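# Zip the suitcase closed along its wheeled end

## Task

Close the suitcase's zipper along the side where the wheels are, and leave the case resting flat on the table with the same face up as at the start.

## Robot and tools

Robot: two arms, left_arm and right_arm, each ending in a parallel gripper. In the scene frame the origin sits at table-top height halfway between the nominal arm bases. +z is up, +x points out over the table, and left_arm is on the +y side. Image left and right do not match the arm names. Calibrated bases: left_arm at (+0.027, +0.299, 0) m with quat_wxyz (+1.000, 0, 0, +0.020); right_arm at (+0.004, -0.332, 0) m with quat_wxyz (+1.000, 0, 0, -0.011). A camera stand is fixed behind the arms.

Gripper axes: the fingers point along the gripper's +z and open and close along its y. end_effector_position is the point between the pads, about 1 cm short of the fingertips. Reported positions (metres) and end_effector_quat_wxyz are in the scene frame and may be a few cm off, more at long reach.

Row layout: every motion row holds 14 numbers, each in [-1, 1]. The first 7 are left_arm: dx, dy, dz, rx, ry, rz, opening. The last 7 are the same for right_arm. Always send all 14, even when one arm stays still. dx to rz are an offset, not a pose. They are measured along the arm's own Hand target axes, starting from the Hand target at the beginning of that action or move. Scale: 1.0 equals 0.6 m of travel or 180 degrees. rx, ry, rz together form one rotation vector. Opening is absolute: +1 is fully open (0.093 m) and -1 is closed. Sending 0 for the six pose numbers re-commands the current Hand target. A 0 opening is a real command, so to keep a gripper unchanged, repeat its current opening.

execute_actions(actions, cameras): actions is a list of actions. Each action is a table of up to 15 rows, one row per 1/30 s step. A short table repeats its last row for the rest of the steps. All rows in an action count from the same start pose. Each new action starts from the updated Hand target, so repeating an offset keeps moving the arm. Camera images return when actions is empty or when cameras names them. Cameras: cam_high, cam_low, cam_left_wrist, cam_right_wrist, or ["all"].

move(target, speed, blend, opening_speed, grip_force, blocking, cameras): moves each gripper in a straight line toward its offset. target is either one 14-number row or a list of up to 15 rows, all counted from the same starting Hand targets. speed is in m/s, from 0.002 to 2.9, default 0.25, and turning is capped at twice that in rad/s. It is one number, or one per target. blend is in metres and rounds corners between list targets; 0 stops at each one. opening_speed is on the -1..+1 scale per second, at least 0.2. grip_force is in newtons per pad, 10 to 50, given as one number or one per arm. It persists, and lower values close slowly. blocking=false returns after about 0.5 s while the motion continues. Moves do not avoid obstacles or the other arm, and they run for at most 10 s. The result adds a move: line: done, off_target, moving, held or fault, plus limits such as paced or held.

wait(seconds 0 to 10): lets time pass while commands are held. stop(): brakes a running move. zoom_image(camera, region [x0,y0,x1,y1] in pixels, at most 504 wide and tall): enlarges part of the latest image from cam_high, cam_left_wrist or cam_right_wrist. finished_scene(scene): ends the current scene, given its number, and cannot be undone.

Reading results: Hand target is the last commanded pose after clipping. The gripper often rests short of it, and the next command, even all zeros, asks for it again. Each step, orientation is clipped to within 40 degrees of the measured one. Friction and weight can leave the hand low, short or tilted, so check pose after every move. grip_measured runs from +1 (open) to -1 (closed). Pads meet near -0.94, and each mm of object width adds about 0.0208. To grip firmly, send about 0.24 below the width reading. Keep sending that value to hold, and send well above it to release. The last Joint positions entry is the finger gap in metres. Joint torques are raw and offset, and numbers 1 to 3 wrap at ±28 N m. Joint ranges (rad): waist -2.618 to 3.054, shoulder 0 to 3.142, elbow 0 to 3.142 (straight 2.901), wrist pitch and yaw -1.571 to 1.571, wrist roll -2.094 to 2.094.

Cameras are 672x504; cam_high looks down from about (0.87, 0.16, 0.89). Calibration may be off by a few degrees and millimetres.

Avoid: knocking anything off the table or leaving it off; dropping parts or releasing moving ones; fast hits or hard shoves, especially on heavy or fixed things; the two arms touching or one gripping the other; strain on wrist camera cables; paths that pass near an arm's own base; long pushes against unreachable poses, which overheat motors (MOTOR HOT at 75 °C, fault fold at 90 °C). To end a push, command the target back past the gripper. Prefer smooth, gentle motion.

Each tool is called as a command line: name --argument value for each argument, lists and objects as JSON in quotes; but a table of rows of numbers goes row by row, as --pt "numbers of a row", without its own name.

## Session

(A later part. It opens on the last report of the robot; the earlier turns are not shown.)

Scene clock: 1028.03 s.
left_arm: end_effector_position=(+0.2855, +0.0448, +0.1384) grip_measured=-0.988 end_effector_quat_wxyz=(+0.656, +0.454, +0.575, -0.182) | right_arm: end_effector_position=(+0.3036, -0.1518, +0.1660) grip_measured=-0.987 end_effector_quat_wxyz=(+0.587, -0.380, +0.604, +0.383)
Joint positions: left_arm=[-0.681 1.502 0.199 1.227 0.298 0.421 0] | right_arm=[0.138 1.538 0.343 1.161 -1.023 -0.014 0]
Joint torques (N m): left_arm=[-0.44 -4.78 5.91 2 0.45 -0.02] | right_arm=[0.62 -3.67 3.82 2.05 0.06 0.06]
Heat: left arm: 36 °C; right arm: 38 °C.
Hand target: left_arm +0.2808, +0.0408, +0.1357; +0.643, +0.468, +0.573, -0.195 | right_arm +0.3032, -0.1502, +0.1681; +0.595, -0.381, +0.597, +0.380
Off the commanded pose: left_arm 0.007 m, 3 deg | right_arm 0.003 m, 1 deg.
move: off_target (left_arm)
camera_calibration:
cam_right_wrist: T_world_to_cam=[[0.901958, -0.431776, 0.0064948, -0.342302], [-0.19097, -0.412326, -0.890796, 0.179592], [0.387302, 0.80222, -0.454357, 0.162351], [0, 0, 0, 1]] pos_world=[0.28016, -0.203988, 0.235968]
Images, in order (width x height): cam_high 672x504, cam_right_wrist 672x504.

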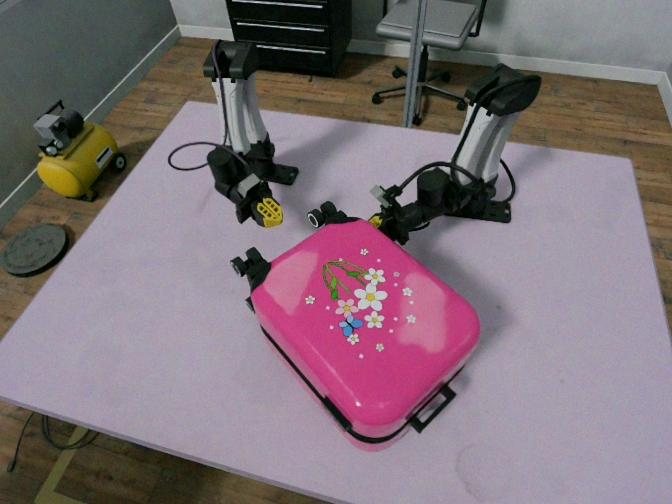

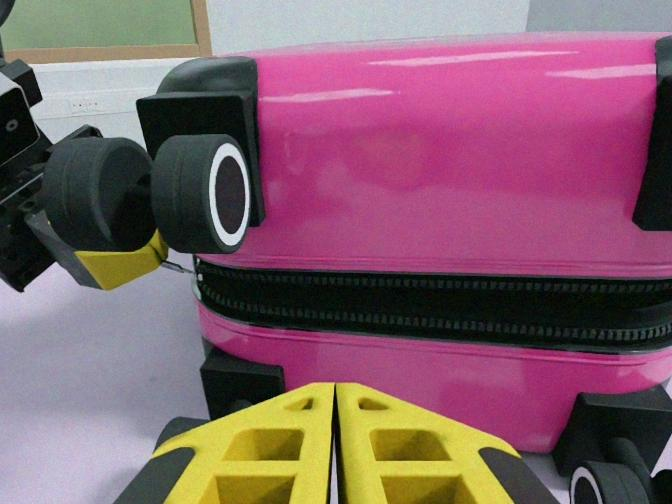

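move --target '[0,0,0,0,0,0,-1,-0.01,-0.02,0.14,-0.12,0,0,-1]' --cameras '["cam_high","cam_right_wrist"]' --speed 0.1

Scene clock: 1046.20 s.
left_arm: end_effector_position=(+0.2855, +0.0448, +0.1384) grip_measured=-0.988 end_effector_quat_wxyz=(+0.656, +0.454, +0.575, -0.182) | right_arm: end_effector_position=(+0.3463, -0.0828, +0.1684) grip_measured=-0.987 end_effector_quat_wxyz=(+0.511, -0.479, +0.524, +0.484)
Joint positions: left_arm=[-0.681 1.502 0.199 1.227 0.298 0.421 0] | right_arm=[0.262 1.889 0.783 1.075 -1.258 -0.012 0]
Joint torques (N m): left_arm=[-0.42 -4.71 5.9 2 0.43 0] | right_arm=[0.49 -6.87 6.79 1.54 -0.13 0.04]
Motor temperatures (°C): left_arm=[20 25 28 36 19 19 21] | right_arm=[19 23 27 40 18 19 20]
Heat: left arm: 36 °C; right arm: 40 °C.
Hand target: left_arm +0.2808, +0.0408, +0.1357; +0.643, +0.468, +0.573, -0.195 | right_arm +0.3495, -0.0791, +0.1738; +0.513, -0.486, +0.515, +0.485
Off the commanded pose: left_arm 0.007 m, 3 deg | right_arm 0.007 m, 1 deg.
move: off_target (left_arm)
camera_calibration:
cam_right_wrist: T_world_to_cam=[[0.996155, -0.087494, 0.00442622, -0.354842], [-0.0351636, -0.445605, -0.894539, 0.162234], [0.0802391, 0.890944, -0.446969, 0.204026], [0, 0, 0, 1]] pos_world=[0.342811, -0.14053, 0.237889]
Images, in order (width x height): cam_high 672x504, cam_right_wrist 672x504.

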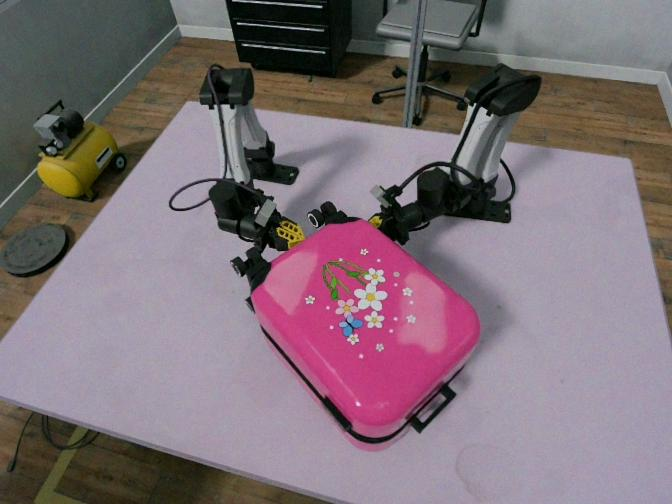

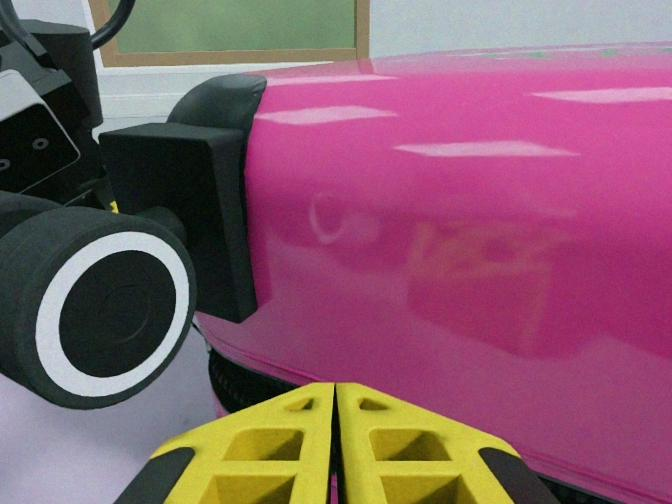

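move --pt "0 0 0 0 0 0 -1 -0.04 0 0.01 0 0 0 -1" --pt "0 0 0 0 0 0 -1 -0.04 0.065 0.035 0 0 0 -1" --cameras '["cam_high","cam_right_wrist"]' --speed 0.08

Scene clock: 1054.00 s.
left_arm: end_effector_position=(+0.2857, +0.0452, +0.1384) grip_measured=-0.988 end_effector_quat_wxyz=(+0.656, +0.454, +0.575, -0.182) | right_arm: end_effector_position=(+0.3238, -0.0612, +0.1822) grip_measured=-0.987 end_effector_quat_wxyz=(+0.502, -0.469, +0.541, +0.485)
Joint positions: left_arm=[-0.679 1.5 0.199 1.223 0.299 0.421 0] | right_arm=[0.347 1.771 0.73 0.978 -1.157 -0.003 0]
Joint torques (N m): left_arm=[-0.61 -4.38 5.93 2.03 0.47 0] | right_arm=[1.85 -10.61 4.1 1.83 -0.18 -0.03]
Heat: left arm: 36 °C; right arm: 39 °C.
Hand target: left_arm +0.2808, +0.0408, +0.1357; +0.643, +0.468, +0.573, -0.195 | right_arm +0.3118, -0.0558, +0.1978; +0.513, -0.486, +0.515, +0.485
Off the commanded pose: left_arm 0.007 m, 3 deg | right_arm 0.020 m, 4 deg.
move: off_target (left_arm, right_arm)
camera_calibration:
cam_right_wrist: T_world_to_cam=[[0.993991, -0.104477, -0.0326465, -0.324056], [-0.0770582, -0.45609, -0.886591, 0.194892], [0.0777391, 0.88378, -0.4614, 0.195739], [0, 0, 0, 1]] pos_world=[0.32191, -0.117959, 0.252525]
Images, in order (width x height): cam_high 672x504, cam_right_wrist 672x504.

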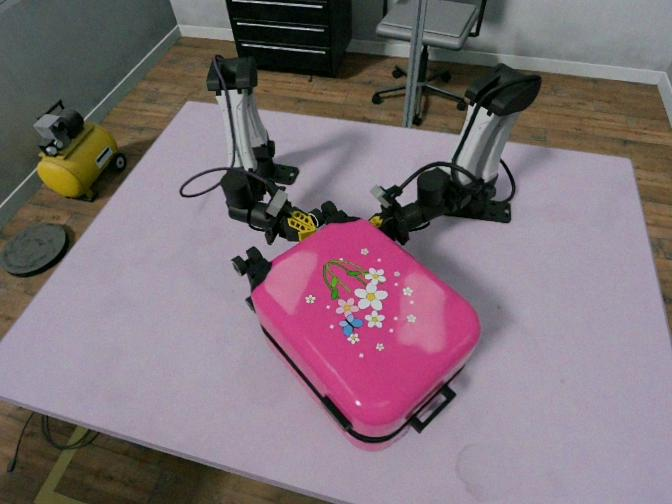

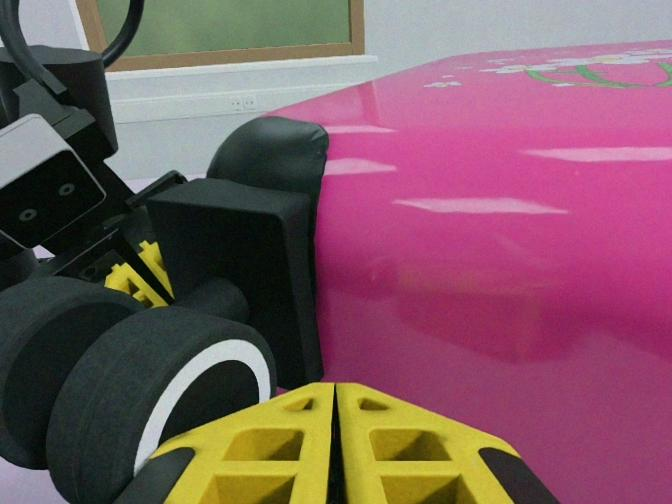

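move --target '[-0.038,-0.065,0.11,0,0,0,-1,0,0.0,0.11,0,0,0,-1]' --cameras '["cam_high","cam_right_wrist","cam_left_wrist"]' --speed 0.06

Scene clock: 1063.50 s.
left_arm: end_effector_position=(+0.2758, -0.0351, +0.1360) grip_measured=-0.990 end_effector_quat_wxyz=(+0.644, +0.474, +0.567, -0.198) | right_arm: end_effector_position=(+0.3099, +0.0042, +0.1859) grip_measured=-0.987 end_effector_quat_wxyz=(+0.496, -0.483, +0.530, +0.490)
Joint positions: left_arm=[-0.929 1.676 0.395 1.187 0.105 0.408 0] | right_arm=[0.535 1.822 0.816 0.955 -1.004 -0.003 0]
Joint torques (N m): left_arm=[-0.79 -3.58 7.27 2.5 -0.08 -0.16] | right_arm=[0.59 -7.02 7.54 1.85 0.07 0]
Heat: left arm: 36 °C; right arm: 39 °C.
Hand target: left_arm +0.2805, -0.0392, +0.1355; +0.643, +0.469, +0.573, -0.195 | right_arm +0.3156, +0.0101, +0.1977; +0.513, -0.486, +0.515, +0.485
Off the commanded pose: left_arm 0.006 m, 1 deg | right_arm 0.014 m, 3 deg.
move: off_target (right_arm)
camera_calibration:
cam_left_wrist: T_world_to_cam=[[-0.783943, -0.473781, -0.401205, 0.255232], [0.029806, 0.61677, -0.786579, 0.159068], [0.620117, -0.628591, -0.469391, -0.0416959], [0, 0, 0, 1]] pos_world=[0.221203, -0.00339364, 0.207948]
cam_right_wrist: T_world_to_cam=[[0.997497, -0.0682341, -0.0185621, -0.307277], [-0.0480325, -0.461145, -0.886024, 0.217874], [0.0518973, 0.884698, -0.463268, 0.149135], [0, 0, 0, 1]] pos_world=[0.309234, -0.0524342, 0.256427]
Images, in order (width x height): cam_high 672x504, cam_left_wrist 672x504, cam_right_wrist 672x504.

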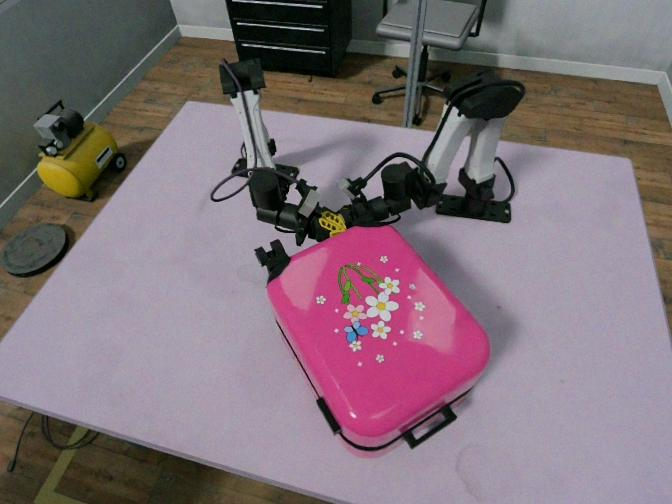

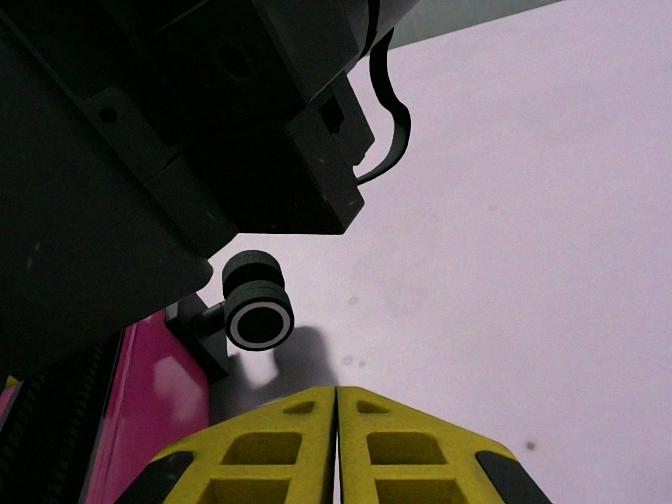

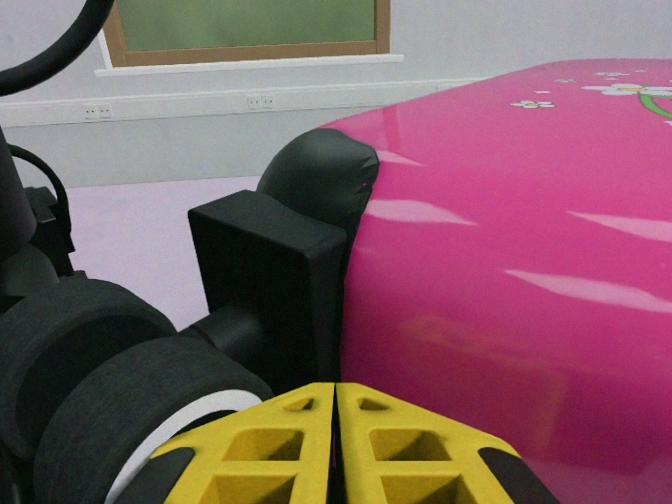

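move --pt "-0.003 -0.023 -0.055 0 0 0 -1 0 0 0 0 0 0 -1" --pt "0.048 0.06 -0.23 0 0 0 -0.4 0 0 0 0 0 0 -1" --cameras '["cam_high","cam_right_wrist","cam_left_wrist"]' --speed 0.15

Scene clock: 1073.77 s.
left_arm: end_effector_position=(+0.2444, +0.0984, +0.1419) grip_measured=-0.402 end_effector_quat_wxyz=(+0.648, +0.461, +0.573, -0.197) | right_arm: end_effector_position=(+0.3099, +0.0042, +0.1859) grip_measured=-0.987 end_effector_quat_wxyz=(+0.496, -0.483, +0.530, +0.490)
Joint positions: left_arm=[-0.507 1.027 0.011 0.921 0.503 0.428 0.026] | right_arm=[0.535 1.822 0.816 0.955 -1.004 -0.003 0]
Joint torques (N m): left_arm=[0.05 -1.66 4.88 2.34 0.22 0.14] | right_arm=[0.61 -7.05 7.57 1.89 0.06 -0.01]
Heat: left arm: 37 °C; right arm: 39 °C.
Hand target: left_arm +0.2401, +0.1006, +0.1360; +0.643, +0.468, +0.573, -0.195 | right_arm +0.3156, +0.0101, +0.1977; +0.513, -0.486, +0.515, +0.485
Off the commanded pose: left_arm 0.008 m, 1 deg | right_arm 0.014 m, 3 deg.
move: off_target (right_arm)
camera_calibration:
cam_left_wrist: T_world_to_cam=[[-0.7755, -0.49881, -0.387025, 0.29464], [0.00931724, 0.603905, -0.797002, 0.0901068], [0.631279, -0.621681, -0.463681, 0.0601334], [0, 0, 0, 1]] pos_world=[0.189693, 0.129937, 0.213731]
cam_right_wrist: T_world_to_cam=[[0.997497, -0.0682341, -0.0185621, -0.307277], [-0.0480325, -0.461145, -0.886024, 0.217874], [0.0518973, 0.884698, -0.463268, 0.149135], [0, 0, 0, 1]] pos_world=[0.309234, -0.0524342, 0.256427]
Images, in order (width x height): cam_high 672x504, cam_left_wrist 672x504, cam_right_wrist 672x504.

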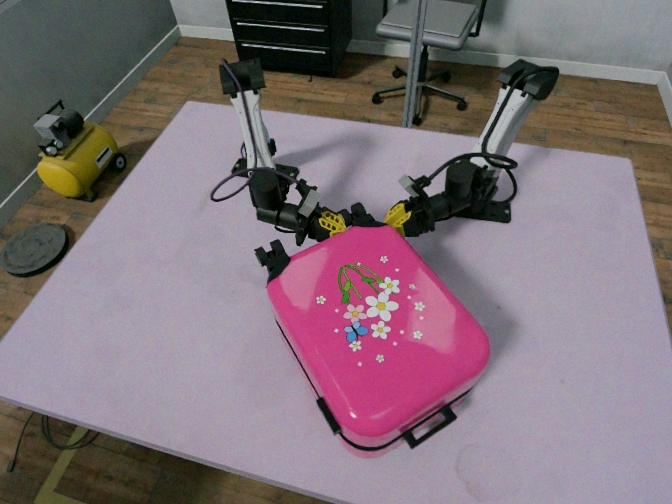

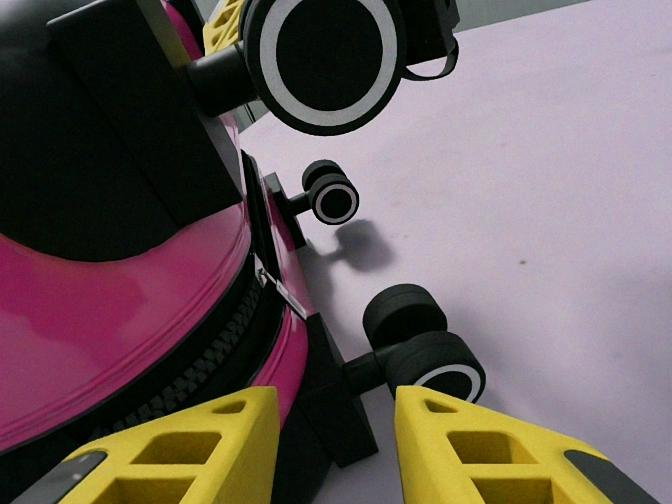

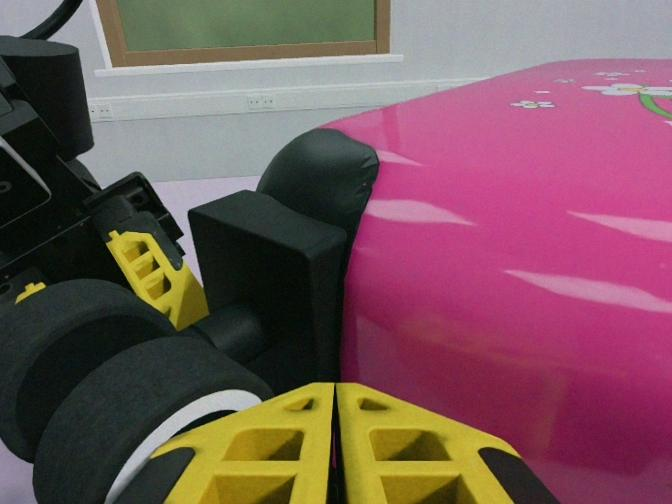

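move --target '[0,0,0,0,0,0,-0.4,0,-0.13,0.11,0,0,0,-1]' --cameras '["cam_high","cam_right_wrist"]' --speed 0.08

Scene clock: 1103.97 s.
left_arm: end_effector_position=(+0.2444, +0.0984, +0.1419) grip_measured=-0.402 end_effector_quat_wxyz=(+0.648, +0.461, +0.573, -0.197) | right_arm: end_effector_position=(+0.3807, +0.0658, +0.1905) grip_measured=-0.987 end_effector_quat_wxyz=(+0.492, -0.499, +0.508, +0.501)
Joint positions: left_arm=[-0.507 1.027 0.011 0.921 0.503 0.428 0.026] | right_arm=[0.568 2.128 1.283 0.82 -1.025 -0.003 0]
Joint torques (N m): left_arm=[0.18 -1.66 4.93 2.42 0.27 0.14] | right_arm=[0.08 -9.31 8.9 1.6 0.56 0.01]
Heat: left arm: 36 °C; right arm: 39 °C.
Hand target: left_arm +0.2401, +0.1006, +0.1360; +0.643, +0.468, +0.573, -0.195 | right_arm +0.3974, +0.0714, +0.1974; +0.513, -0.486, +0.515, +0.485
Off the commanded pose: left_arm 0.008 m, 1 deg | right_arm 0.019 m, 3 deg.
move: off_target (right_arm)
camera_calibration:
cam_right_wrist: T_world_to_cam=[[0.999883, -0.0147864, 0.00379436, -0.382243], [-0.00326077, -0.449699, -0.893174, 0.237326], [0.0149131, 0.893058, -0.449695, 0.103974], [0, 0, 0, 1]] pos_world=[0.381421, 0.00821853, 0.26018]
Images, in order (width x height): cam_high 672x504, cam_right_wrist 672x504.

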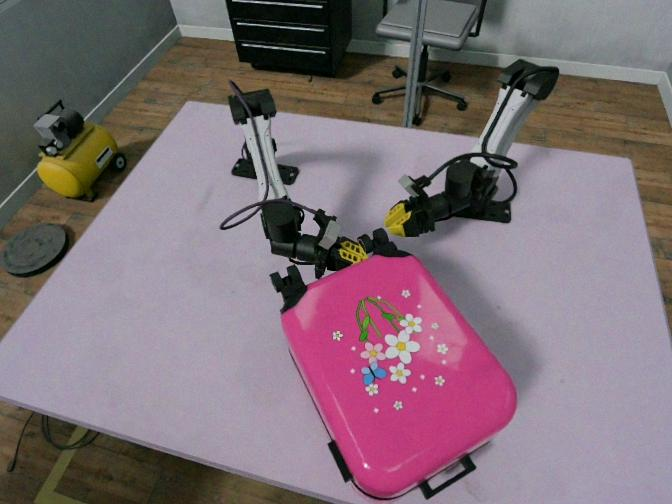

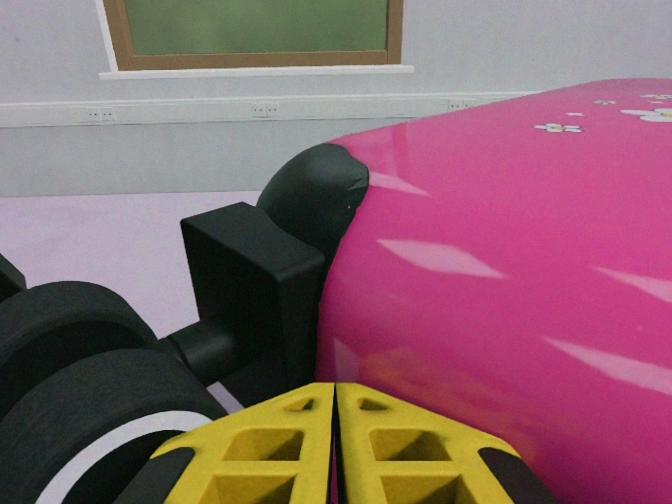

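move --target '[0,0,0,0,0,0,-0.4,0,-0.13,0.03,0,0,0,-1]' --cameras '["cam_high","cam_right_wrist","cam_left_wrist"]' --speed 0.08

Scene clock: 1110.03 s.
left_arm: end_effector_position=(+0.2444, +0.0984, +0.1419) grip_measured=-0.402 end_effector_quat_wxyz=(+0.648, +0.461, +0.573, -0.197) | right_arm: end_effector_position=(+0.4531, +0.0882, +0.1920) grip_measured=-0.987 end_effector_quat_wxyz=(+0.489, -0.503, +0.503, +0.506)
Joint positions: left_arm=[-0.507 1.027 0.011 0.921 0.503 0.428 0.026] | right_arm=[0.529 2.383 1.737 0.624 -1.08 -0.003 0]
Joint torques (N m): left_arm=[0.12 -1.59 4.9 2.38 0.26 0.13] | right_arm=[-1.5 -11.43 9.18 1.57 0.54 -0.01]
Motor temperatures (°C): left_arm=[20 23 28 36 19 19 20] | right_arm=[19 28 30 39 18 19 20]
Heat: left arm: 36 °C; right arm: 39 °C.
Hand target: left_arm +0.2401, +0.1006, +0.1360; +0.643, +0.468, +0.573, -0.195 | right_arm +0.4761, +0.0850, +0.1973; +0.513, -0.486, +0.515, +0.485
Off the commanded pose: left_arm 0.008 m, 1 deg | right_arm 0.024 m, 4 deg.
move: off_target (right_arm)
camera_calibration:
cam_left_wrist: T_world_to_cam=[[-0.7755, -0.49881, -0.387025, 0.29464], [0.00931724, 0.603905, -0.797002, 0.0901068], [0.631279, -0.621681, -0.463681, 0.0601334], [0, 0, 0, 1]] pos_world=[0.189693, 0.129937, 0.213731]
cam_right_wrist: T_world_to_cam=[[0.999988, 0.00197429, 0.00449485, -0.455909], [0.004903, -0.448074, -0.893983, 0.245304], [0.000249046, 0.893994, -0.448079, 0.0898035], [0, 0, 0, 1]] pos_world=[0.454678, 0.0305306, 0.261586]
Images, in order (width x height): cam_high 672x504, cam_left_wrist 672x504, cam_right_wrist 672x504.

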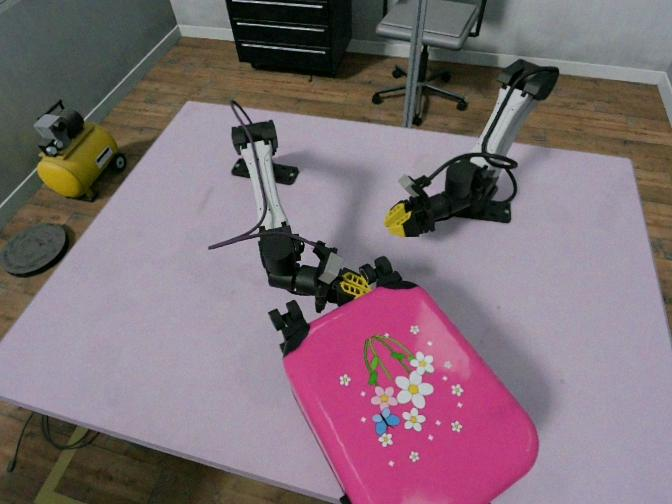

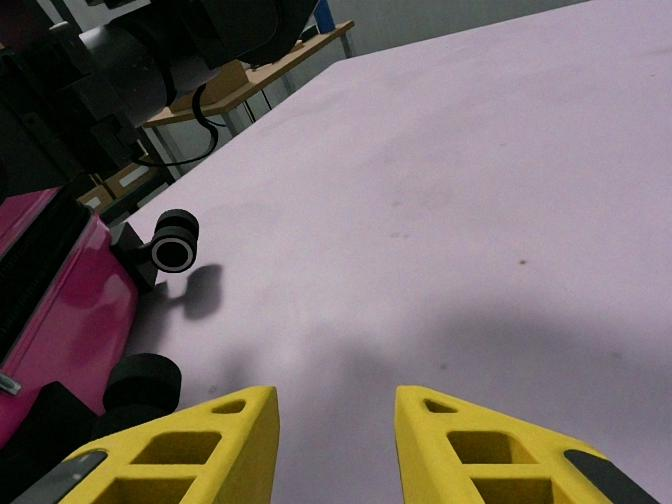

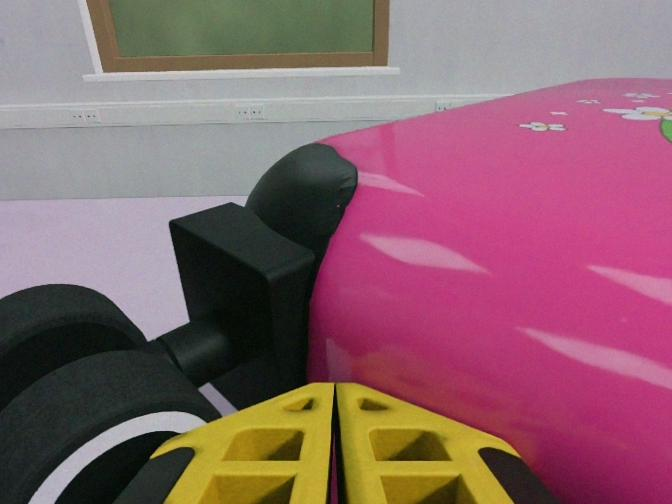

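move --target '[-0.109,0.047,0.12,-0.451,0.063,-0.125,1,0,0,0,0,0,0,-1]' --cameras '["cam_high","cam_left_wrist"]' --speed 0.25

Scene clock: 1126.23 s.
left_arm: end_effector_position=(+0.2827, +0.0357, +0.1987) grip_measured=+1.000 end_effector_quat_wxyz=(+0.701, -0.075, +0.701, +0.108) | right_arm: end_effector_position=(+0.4531, +0.0882, +0.1920) grip_measured=-0.987 end_effector_quat_wxyz=(+0.489, -0.503, +0.503, +0.506)
Joint positions: left_arm=[-1.317 1.793 0.717 1.263 -1.536 0.235 0.093] | right_arm=[0.529 2.383 1.737 0.623 -1.08 -0.003 0]
Joint torques (N m): left_arm=[0.14 -4.62 7.66 1.88 -0.06 -0.2] | right_arm=[-1.59 -11.45 9.17 1.55 0.53 0]
Heat: left arm: 36 °C; right arm: 38 °C.
Hand target: left_arm +0.2848, +0.0361, +0.2000; +0.690, -0.155, +0.690, +0.153 | right_arm +0.4761, +0.0850, +0.1973; +0.513, -0.486, +0.515, +0.485
Off the commanded pose: left_arm 0.002 m, 11 deg | right_arm 0.024 m, 4 deg.
joint sent to its limit (left arm) — joint 5 (wrist yaw), lower limit. The joint targets are off in orientation, not in position.
move: off_target (left_arm, right_arm)
camera_calibration:
cam_left_wrist: T_world_to_cam=[[0.263087, -0.962705, -0.0631212, -0.026361], [-0.419796, -0.0553227, -0.905931, 0.339345], [0.868652, 0.264837, -0.418694, -0.0843101], [0, 0, 0, 1]] pos_world=[0.222627, 0.015724, 0.270459]
Images, in order (width x height): cam_high 672x504, cam_left_wrist 672x504.

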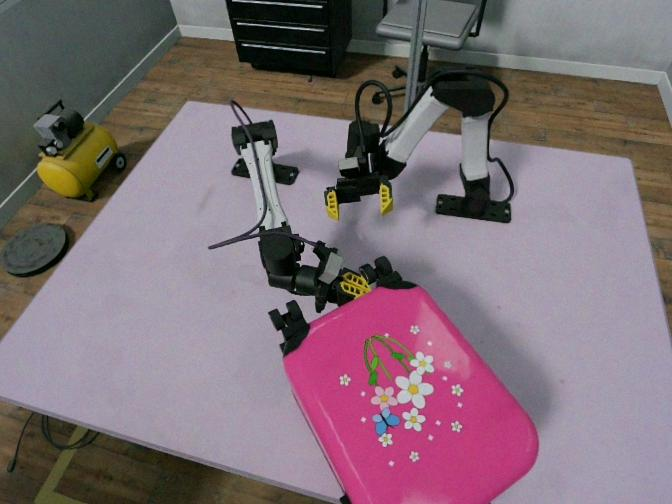

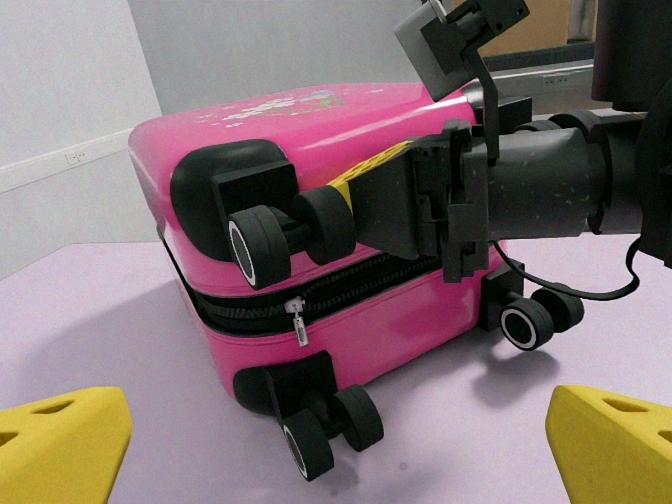

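move --pt "0 0 0 0 0 0 1 0 0.0 -0.2 0 0 0 -1" --pt "0.02 0 0.11 0 0 0 1 0 0.0 -0.25 0 0 0 -1" --cameras '["cam_high","cam_left_wrist"]' --speed 0.2

Scene clock: 1140.07 s.
left_arm: end_effector_position=(+0.3413, +0.0700, +0.1863) grip_measured=+1.000 end_effector_quat_wxyz=(+0.688, -0.138, +0.691, +0.174) | right_arm: end_effector_position=(+0.4736, -0.0637, +0.1649) grip_measured=-0.987 end_effector_quat_wxyz=(+0.487, -0.467, +0.545, +0.498)
Joint positions: left_arm=[-1.118 1.892 0.797 1.248 -1.522 0.203 0.093] | right_arm=[0.236 2.253 1.422 0.724 -1.29 -0.015 0]
Joint torques (N m): left_arm=[-0.5 -5.35 7.65 1.77 0.18 -0.33] | right_arm=[-0.08 -16.98 4.86 1.79 -0.21 -0.03]
Motor temperatures (°C): left_arm=[20 24 29 34 19 19 20] | right_arm=[19 35 32 39 18 19 20]
Heat: left arm: 34 °C; right arm: 39 °C.
Hand target: left_arm +0.3445, +0.0641, +0.1879; +0.690, -0.155, +0.690, +0.153 | right_arm +0.4674, -0.0648, +0.1976; +0.513, -0.486, +0.515, +0.485
Off the commanded pose: left_arm 0.007 m, 3 deg | right_arm 0.033 m, 5 deg.
move: off_target (left_arm, right_arm)
camera_calibration:
cam_left_wrist: T_world_to_cam=[[0.436071, -0.897526, -0.065489, -0.0727472], [-0.402515, -0.129443, -0.906215, 0.354034], [0.804875, 0.421534, -0.417714, -0.138866], [0, 0, 0, 1]] pos_world=[0.285997, 0.0390714, 0.258061]
Images, in order (width x height): cam_high 672x504, cam_left_wrist 672x504.

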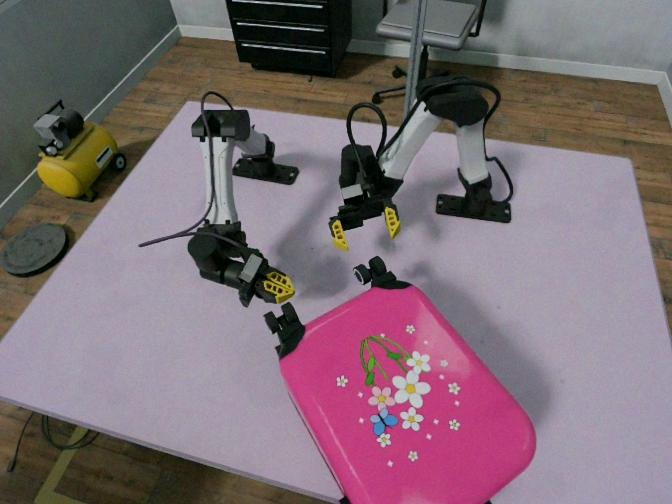

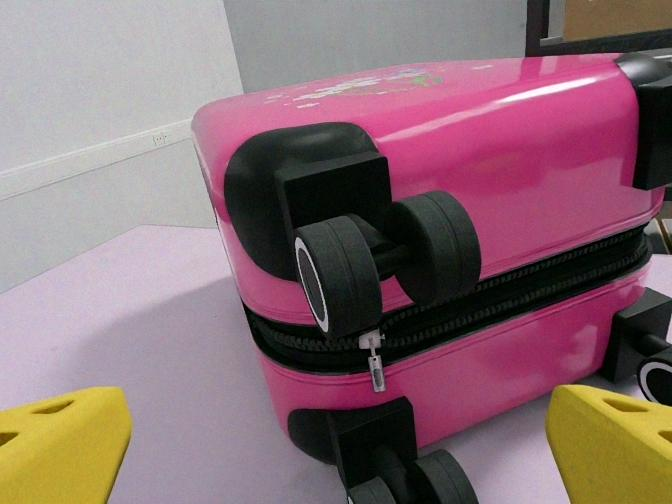

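move --target '[0.0,-0.017,0.09,-0.04,0,0,1,0,0,0,0,0,0,-1]' --cameras '["cam_high","cam_left_wrist"]' --speed 0.15

Scene clock: 1154.67 s.
left_arm: end_effector_position=(+0.3936, +0.0829, +0.1868) grip_measured=+1.000 end_effector_quat_wxyz=(+0.677, -0.183, +0.680, +0.215) | right_arm: end_effector_position=(+0.4736, -0.0637, +0.1652) grip_measured=-0.987 end_effector_quat_wxyz=(+0.488, -0.468, +0.544, +0.498)
Joint positions: left_arm=[-0.979 1.995 0.968 1.163 -1.509 0.181 0.093] | right_arm=[0.236 2.253 1.422 0.727 -1.29 -0.015 0]
Joint torques (N m): left_arm=[-0.34 -6.41 8.06 1.78 0.2 -0.28] | right_arm=[-0.05 -17.06 4.77 1.83 -0.2 0]
Heat: left arm: 34 °C; right arm: 40 °C.
Hand target: left_arm +0.3978, +0.0778, +0.1879; +0.679, -0.198, +0.679, +0.196 | right_arm +0.4675, -0.0648, +0.1976; +0.513, -0.486, +0.515, +0.485
Off the commanded pose: left_arm 0.007 m, 3 deg | right_arm 0.033 m, 5 deg.
move: off_target (left_arm, right_arm)
camera_calibration:
cam_left_wrist: T_world_to_cam=[[0.545143, -0.836097, -0.0613173, -0.13265], [-0.380404, -0.181522, -0.906831, 0.372876], [0.747069, 0.517678, -0.41701, -0.171571], [0, 0, 0, 1]] pos_world=[0.342332, 0.0455958, 0.258455]
Images, in order (width x height): cam_high 672x504, cam_left_wrist 672x504.

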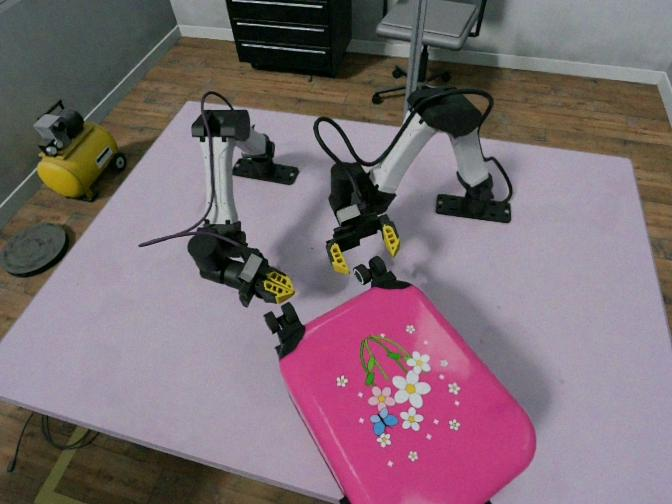

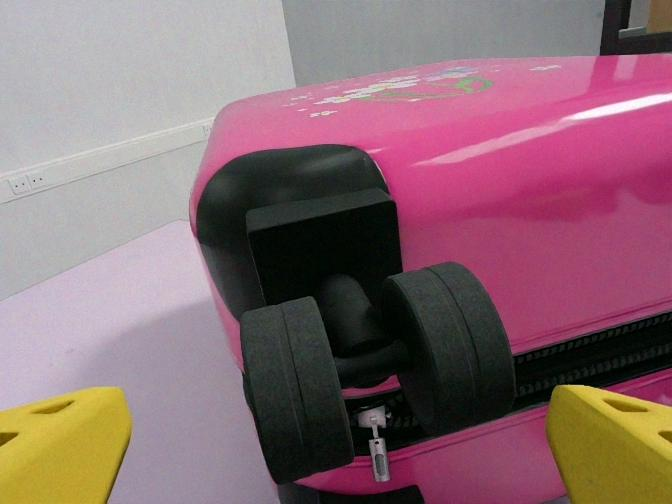

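move --pt "0.005 -0.045 -0.01 0 0 0 -0.19 0 0 0 0 0 0 -1" --pt "0.005 -0.045 0.03 0 0 0 -0.19 0 0 0 0 0 0 -1" --cameras '["cam_left_wrist"]' --speed 0.1

Scene clock: 1174.07 s.
left_arm: end_effector_position=(+0.4121, +0.0626, +0.1873) grip_measured=-0.188 end_effector_quat_wxyz=(+0.679, -0.193, +0.678, +0.208) | right_arm: end_effector_position=(+0.4736, -0.0637, +0.1652) grip_measured=-0.987 end_effector_quat_wxyz=(+0.488, -0.468, +0.544, +0.498)
Joint positions: left_arm=[-0.972 2.069 1.101 1.084 -1.505 0.135 0.036] | right_arm=[0.236 2.253 1.422 0.727 -1.29 -0.015 0]
Joint torques (N m): left_arm=[1.91 -6.95 8.17 1.52 0.49 -0.25] | right_arm=[-0.13 -17.07 4.78 1.84 -0.2 0.01]
Motor temperatures (°C): left_arm=[20 26 30 34 19 19 20] | right_arm=[19 44 30 41 18 19 20]
Heat: left arm: 34 °C; right arm: 44 °C.
Hand target: left_arm +0.4275, +0.0646, +0.1849; +0.679, -0.198, +0.679, +0.196 | right_arm +0.4675, -0.0648, +0.1976; +0.513, -0.486, +0.515, +0.485
Off the commanded pose: left_arm 0.016 m, 1 deg | right_arm 0.033 m, 5 deg.
move: off_target (left_arm, right_arm)
camera_calibration:
cam_left_wrist: T_world_to_cam=[[0.548345, -0.835499, -0.0354827, -0.165893], [-0.367708, -0.202787, -0.907562, 0.372881], [0.751072, 0.510704, -0.418417, -0.175661], [0, 0, 0, 1]] pos_world=[0.360012, 0.0267232, 0.259026]
Images, in order (width x height): cam_left_wrist 672x504.

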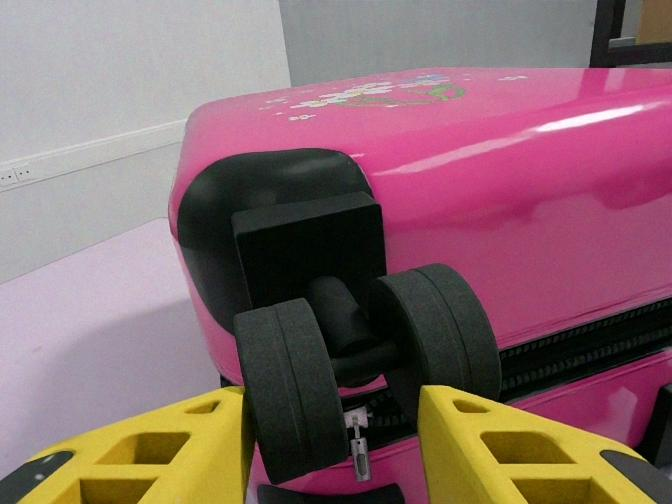

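move --pt "0 -0.012 -0.06 0 0 0 1 0 0 0 0 0 0 -1" --pt "0 -0.02 0.035 0 0 0 1 0 0 0 0 0 0 -1" --cameras '["cam_left_wrist"]' --speed 0.1

Scene clock: 1181.07 s.
left_arm: end_effector_position=(+0.4460, +0.0708, +0.1854) grip_measured=+1.000 end_effector_quat_wxyz=(+0.677, -0.194, +0.679, +0.206) | right_arm: end_effector_position=(+0.4736, -0.0637, +0.1652) grip_measured=-0.987 end_effector_quat_wxyz=(+0.488, -0.468, +0.544, +0.498)
Joint positions: left_arm=[-0.896 2.097 1.177 0.939 -1.429 0.037 0.093] | right_arm=[0.236 2.253 1.422 0.727 -1.29 -0.015 0]
Joint torques (N m): left_arm=[-0.36 -7.72 8.65 1.64 0.19 -0.18] | right_arm=[-0.17 -17.01 4.78 1.82 -0.18 0]
Heat: left arm: 33 °C; right arm: 45 °C.
Hand target: left_arm +0.4516, +0.0656, +0.1850; +0.679, -0.198, +0.679, +0.196 | right_arm +0.4675, -0.0648, +0.1976; +0.513, -0.486, +0.515, +0.485
Off the commanded pose: left_arm 0.008 m, 1 deg | right_arm 0.033 m, 5 deg.
move: off_target (right_arm)
camera_calibration:
cam_left_wrist: T_world_to_cam=[[0.547907, -0.8359, -0.0327032, -0.178016], [-0.37004, -0.207119, -0.905634, 0.386234], [0.750245, 0.508304, -0.422798, -0.204676], [0, 0, 0, 1]] pos_world=[0.394015, 0.0352309, 0.257428]
Images, in order (width x height): cam_left_wrist 672x504.

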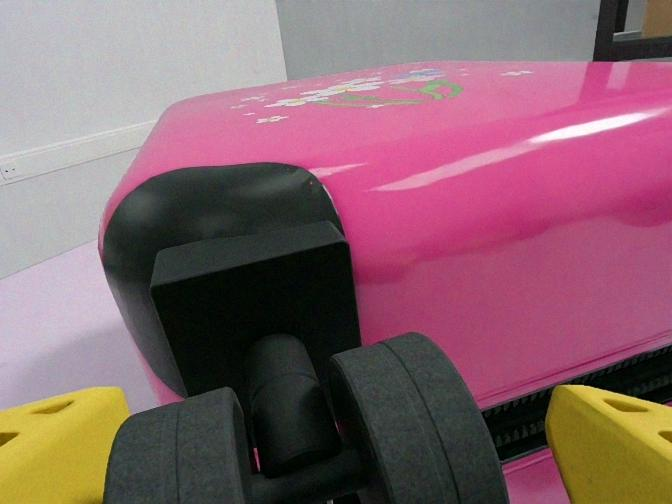

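move --target '[0,0.01,-0.01,0,0,0,-0.12,0,0,0,0,0,0,-1]' --cameras '["cam_left_wrist","cam_right_wrist","cam_high"]' --speed 0.1 --opening_speed 0.5

Scene clock: 1189.57 s.
left_arm: end_effector_position=(+0.4442, +0.0724, +0.1852) grip_measured=+0.155 end_effector_quat_wxyz=(+0.677, -0.203, +0.676, +0.206) | right_arm: end_effector_position=(+0.4736, -0.0637, +0.1652) grip_measured=-0.987 end_effector_quat_wxyz=(+0.488, -0.468, +0.544, +0.498)
Joint positions: left_arm=[-0.898 2.097 1.177 0.938 -1.445 0.023 0.053] | right_arm=[0.236 2.253 1.422 0.727 -1.29 -0.015 0]
Joint torques (N m): left_arm=[-1.02 -9.65 6.04 1.57 0.22 -0.21] | right_arm=[-0.08 -16.96 4.82 1.82 -0.19 -0.01]
Heat: left arm: 33 °C; right arm: 47 °C.
Hand target: left_arm +0.4433, +0.0674, +0.1849; +0.679, -0.198, +0.679, +0.196 | right_arm +0.4675, -0.0648, +0.1976; +0.513, -0.486, +0.515, +0.485
Off the commanded pose: left_arm 0.005 m, 1 deg | right_arm 0.033 m, 5 deg.
move: off_target (right_arm)
camera_calibration:
cam_left_wrist: T_world_to_cam=[[0.559803, -0.828382, -0.0201154, -0.183847], [-0.361159, -0.222071, -0.905676, 0.382925], [0.745778, 0.514265, -0.423494, -0.202588], [0, 0, 0, 1]] pos_world=[0.3923, 0.0369252, 0.257314]
cam_right_wrist: T_world_to_cam=[[0.994616, -0.0818838, -0.0635195, -0.467546], [-0.0942134, -0.459136, -0.883356, 0.197635], [0.0431684, 0.884584, -0.464378, 0.195345], [0, 0, 0, 1]] pos_world=[0.475215, -0.120343, 0.235598]
Images, in order (width x height): cam_high 672x504, cam_left_wrist 672x504, cam_right_wrist 672x504.

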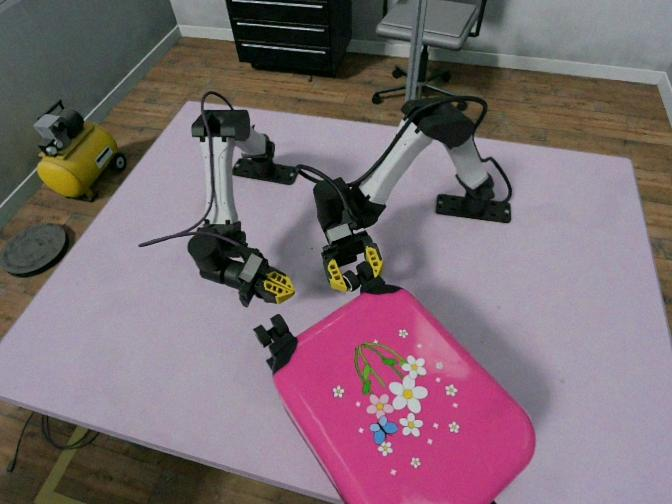

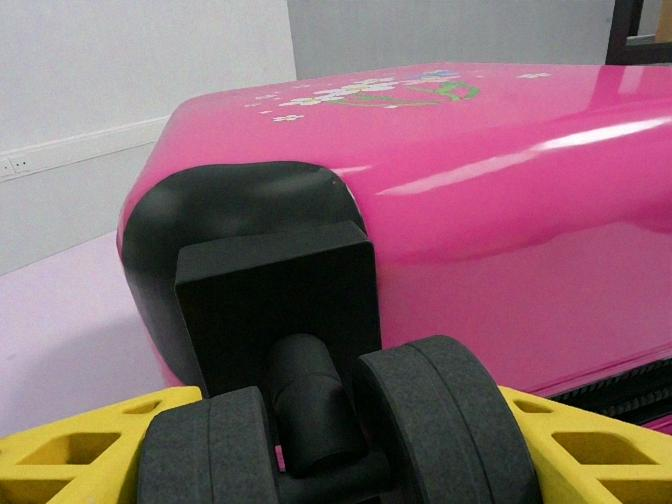

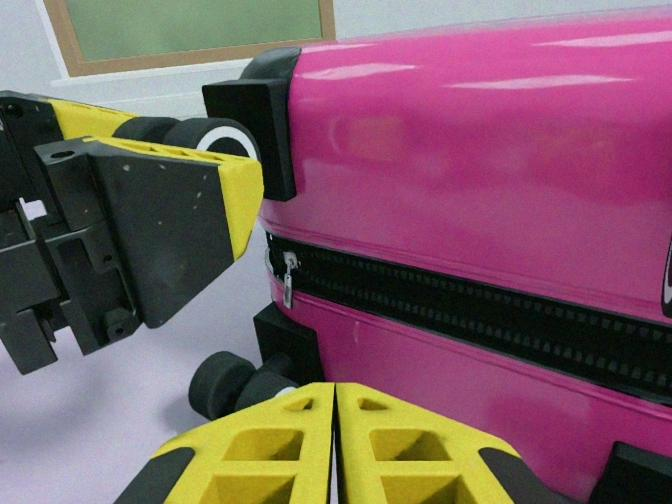

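move --pt "0 0 0 0 0 0 -0.12 0 0.05 -0.1 0 0 0 -1" --pt "0 0.02 -0.07 0.12 0 0 -0.12 0 0.05 -0.1 0 0 0 -1" --cameras '["cam_left_wrist","cam_right_wrist","cam_high"]' --speed 0.1

Scene clock: 1208.40 s.
left_arm: end_effector_position=(+0.4032, +0.0881, +0.1872) grip_measured=+0.140 end_effector_quat_wxyz=(+0.696, -0.127, +0.694, +0.133) | right_arm: end_effector_position=(+0.4395, -0.1209, +0.1732) grip_measured=-0.987 end_effector_quat_wxyz=(+0.491, -0.467, +0.539, +0.500)
Joint positions: left_arm=[-0.932 1.872 0.834 1.053 -1.26 0.023 0.052] | right_arm=[0.122 2.108 1.204 0.788 -1.408 -0.034 0]
Joint torques (N m): left_arm=[-3.32 -8.42 4.03 1.86 1.37 -0.22] | right_arm=[-0.43 -14.94 4.42 1.73 -0.2 -0.03]
Motor temperatures (°C): left_arm=[20 30 30 32 19 19 21] | right_arm=[19 50 29 41 18 19 20]
Heat: left arm: 32 °C; right arm: 50 °C.
Hand target: left_arm +0.4014, +0.0553, +0.1849; +0.704, -0.067, +0.704, +0.066 | right_arm +0.4341, -0.1229, +0.1978; +0.513, -0.486, +0.515, +0.485
Off the commanded pose: left_arm 0.033 m, 10 deg | right_arm 0.025 m, 5 deg.
move: off_target (left_arm, right_arm)
camera_calibration:
cam_left_wrist: T_world_to_cam=[[0.366519, -0.930116, -0.023411, -0.0603506], [-0.399753, -0.134705, -0.906671, 0.381417], [0.840155, 0.341671, -0.421189, -0.202503], [0, 0, 0, 1]] pos_world=[0.344727, 0.0644352, 0.259115]
cam_right_wrist: T_world_to_cam=[[0.995218, -0.078145, -0.0586093, -0.438489], [-0.0877073, -0.450741, -0.888336, 0.174226], [0.0430014, 0.889228, -0.455439, 0.25021], [0, 0, 0, 1]] pos_world=[0.440914, -0.178229, 0.243027]
Images, in order (width x height): cam_high 672x504, cam_left_wrist 672x504, cam_right_wrist 672x504.

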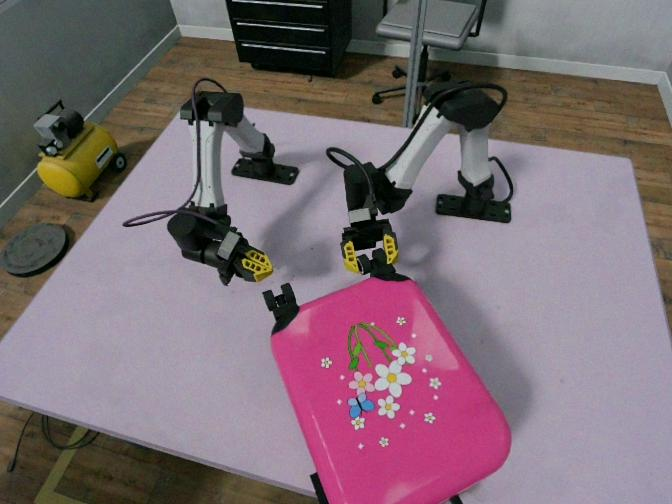

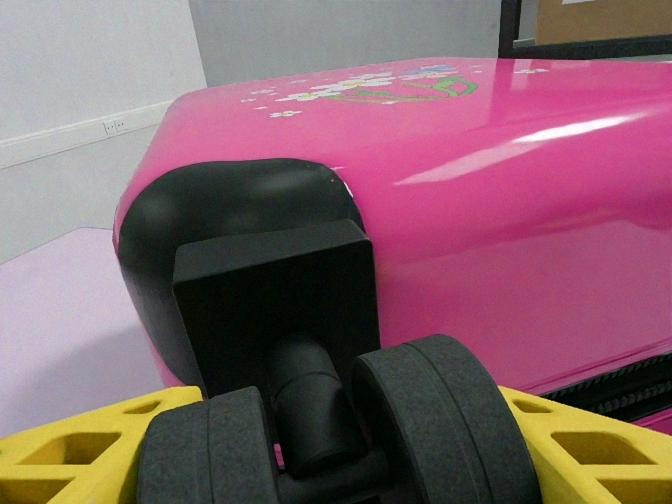

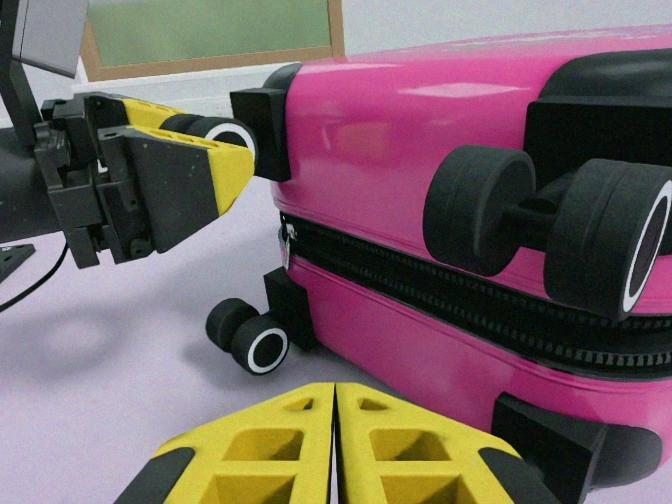

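move --target '[0,0.09,-0.05,0.09,0,0,-0.12,-0.02,0.15,-0.04,0.15,0,0,-0.3]' --cameras '["cam_right_wrist","cam_high"]' --speed 0.1

Scene clock: 1215.97 s.
left_arm: end_effector_position=(+0.3664, +0.1227, +0.1926) grip_measured=+0.140 end_effector_quat_wxyz=(+0.714, -0.008, +0.700, +0.021) | right_arm: end_effector_position=(+0.3459, -0.1422, +0.1985) grip_measured=-0.303 end_effector_quat_wxyz=(+0.598, -0.351, +0.626, +0.357)
Joint positions: left_arm=[-0.86 1.535 0.441 1.124 -0.86 0.041 0.052] | right_arm=[0.189 1.499 0.522 0.93 -0.881 -0.009 0.031]
Joint torques (N m): left_arm=[-1.22 -5.27 3.79 2.02 1.15 -0.43] | right_arm=[0.42 -7.56 4.59 1.93 0.06 0.06]
Heat: left arm: 32 °C; right arm: 49 °C.
Hand target: left_arm +0.3619, +0.1026, +0.1849; +0.707, +0.033, +0.706, -0.034 | right_arm +0.3428, -0.1417, +0.2100; +0.613, -0.353, +0.614, +0.351
Off the commanded pose: left_arm 0.022 m, 8 deg | right_arm 0.012 m, 2 deg.
move: off_target (left_arm, right_arm)
camera_calibration:
cam_right_wrist: T_world_to_cam=[[0.858935, -0.512049, -0.00598614, -0.370461], [-0.243147, -0.397522, -0.884792, 0.239569], [0.450677, 0.761434, -0.465948, 0.127645], [0, 0, 0, 1]] pos_world=[0.318925, -0.191654, 0.269227]
Images, in order (width x height): cam_high 672x504, cam_right_wrist 672x504.

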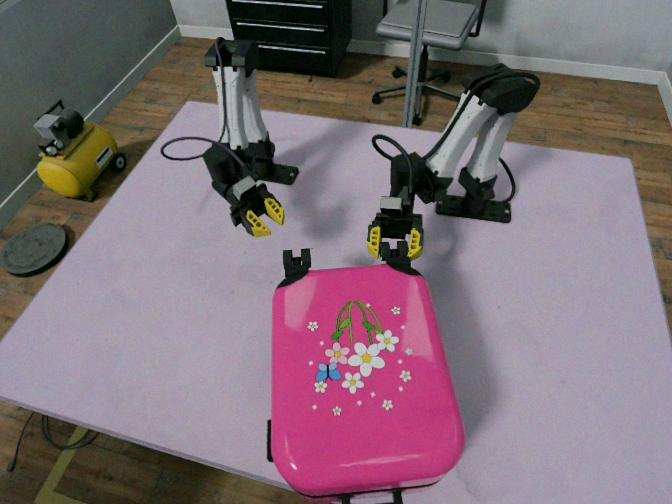

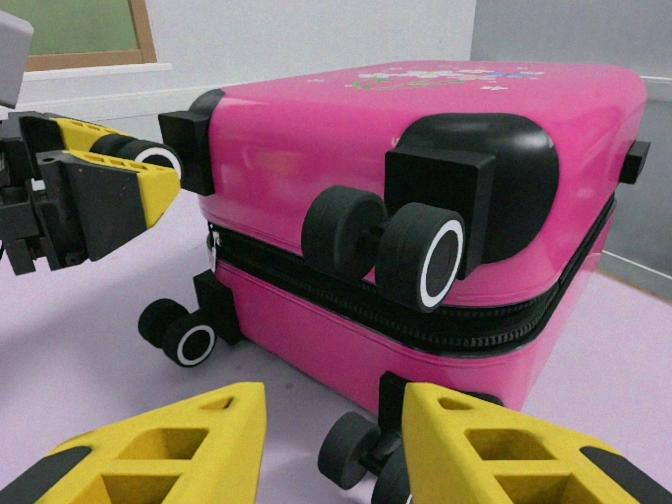

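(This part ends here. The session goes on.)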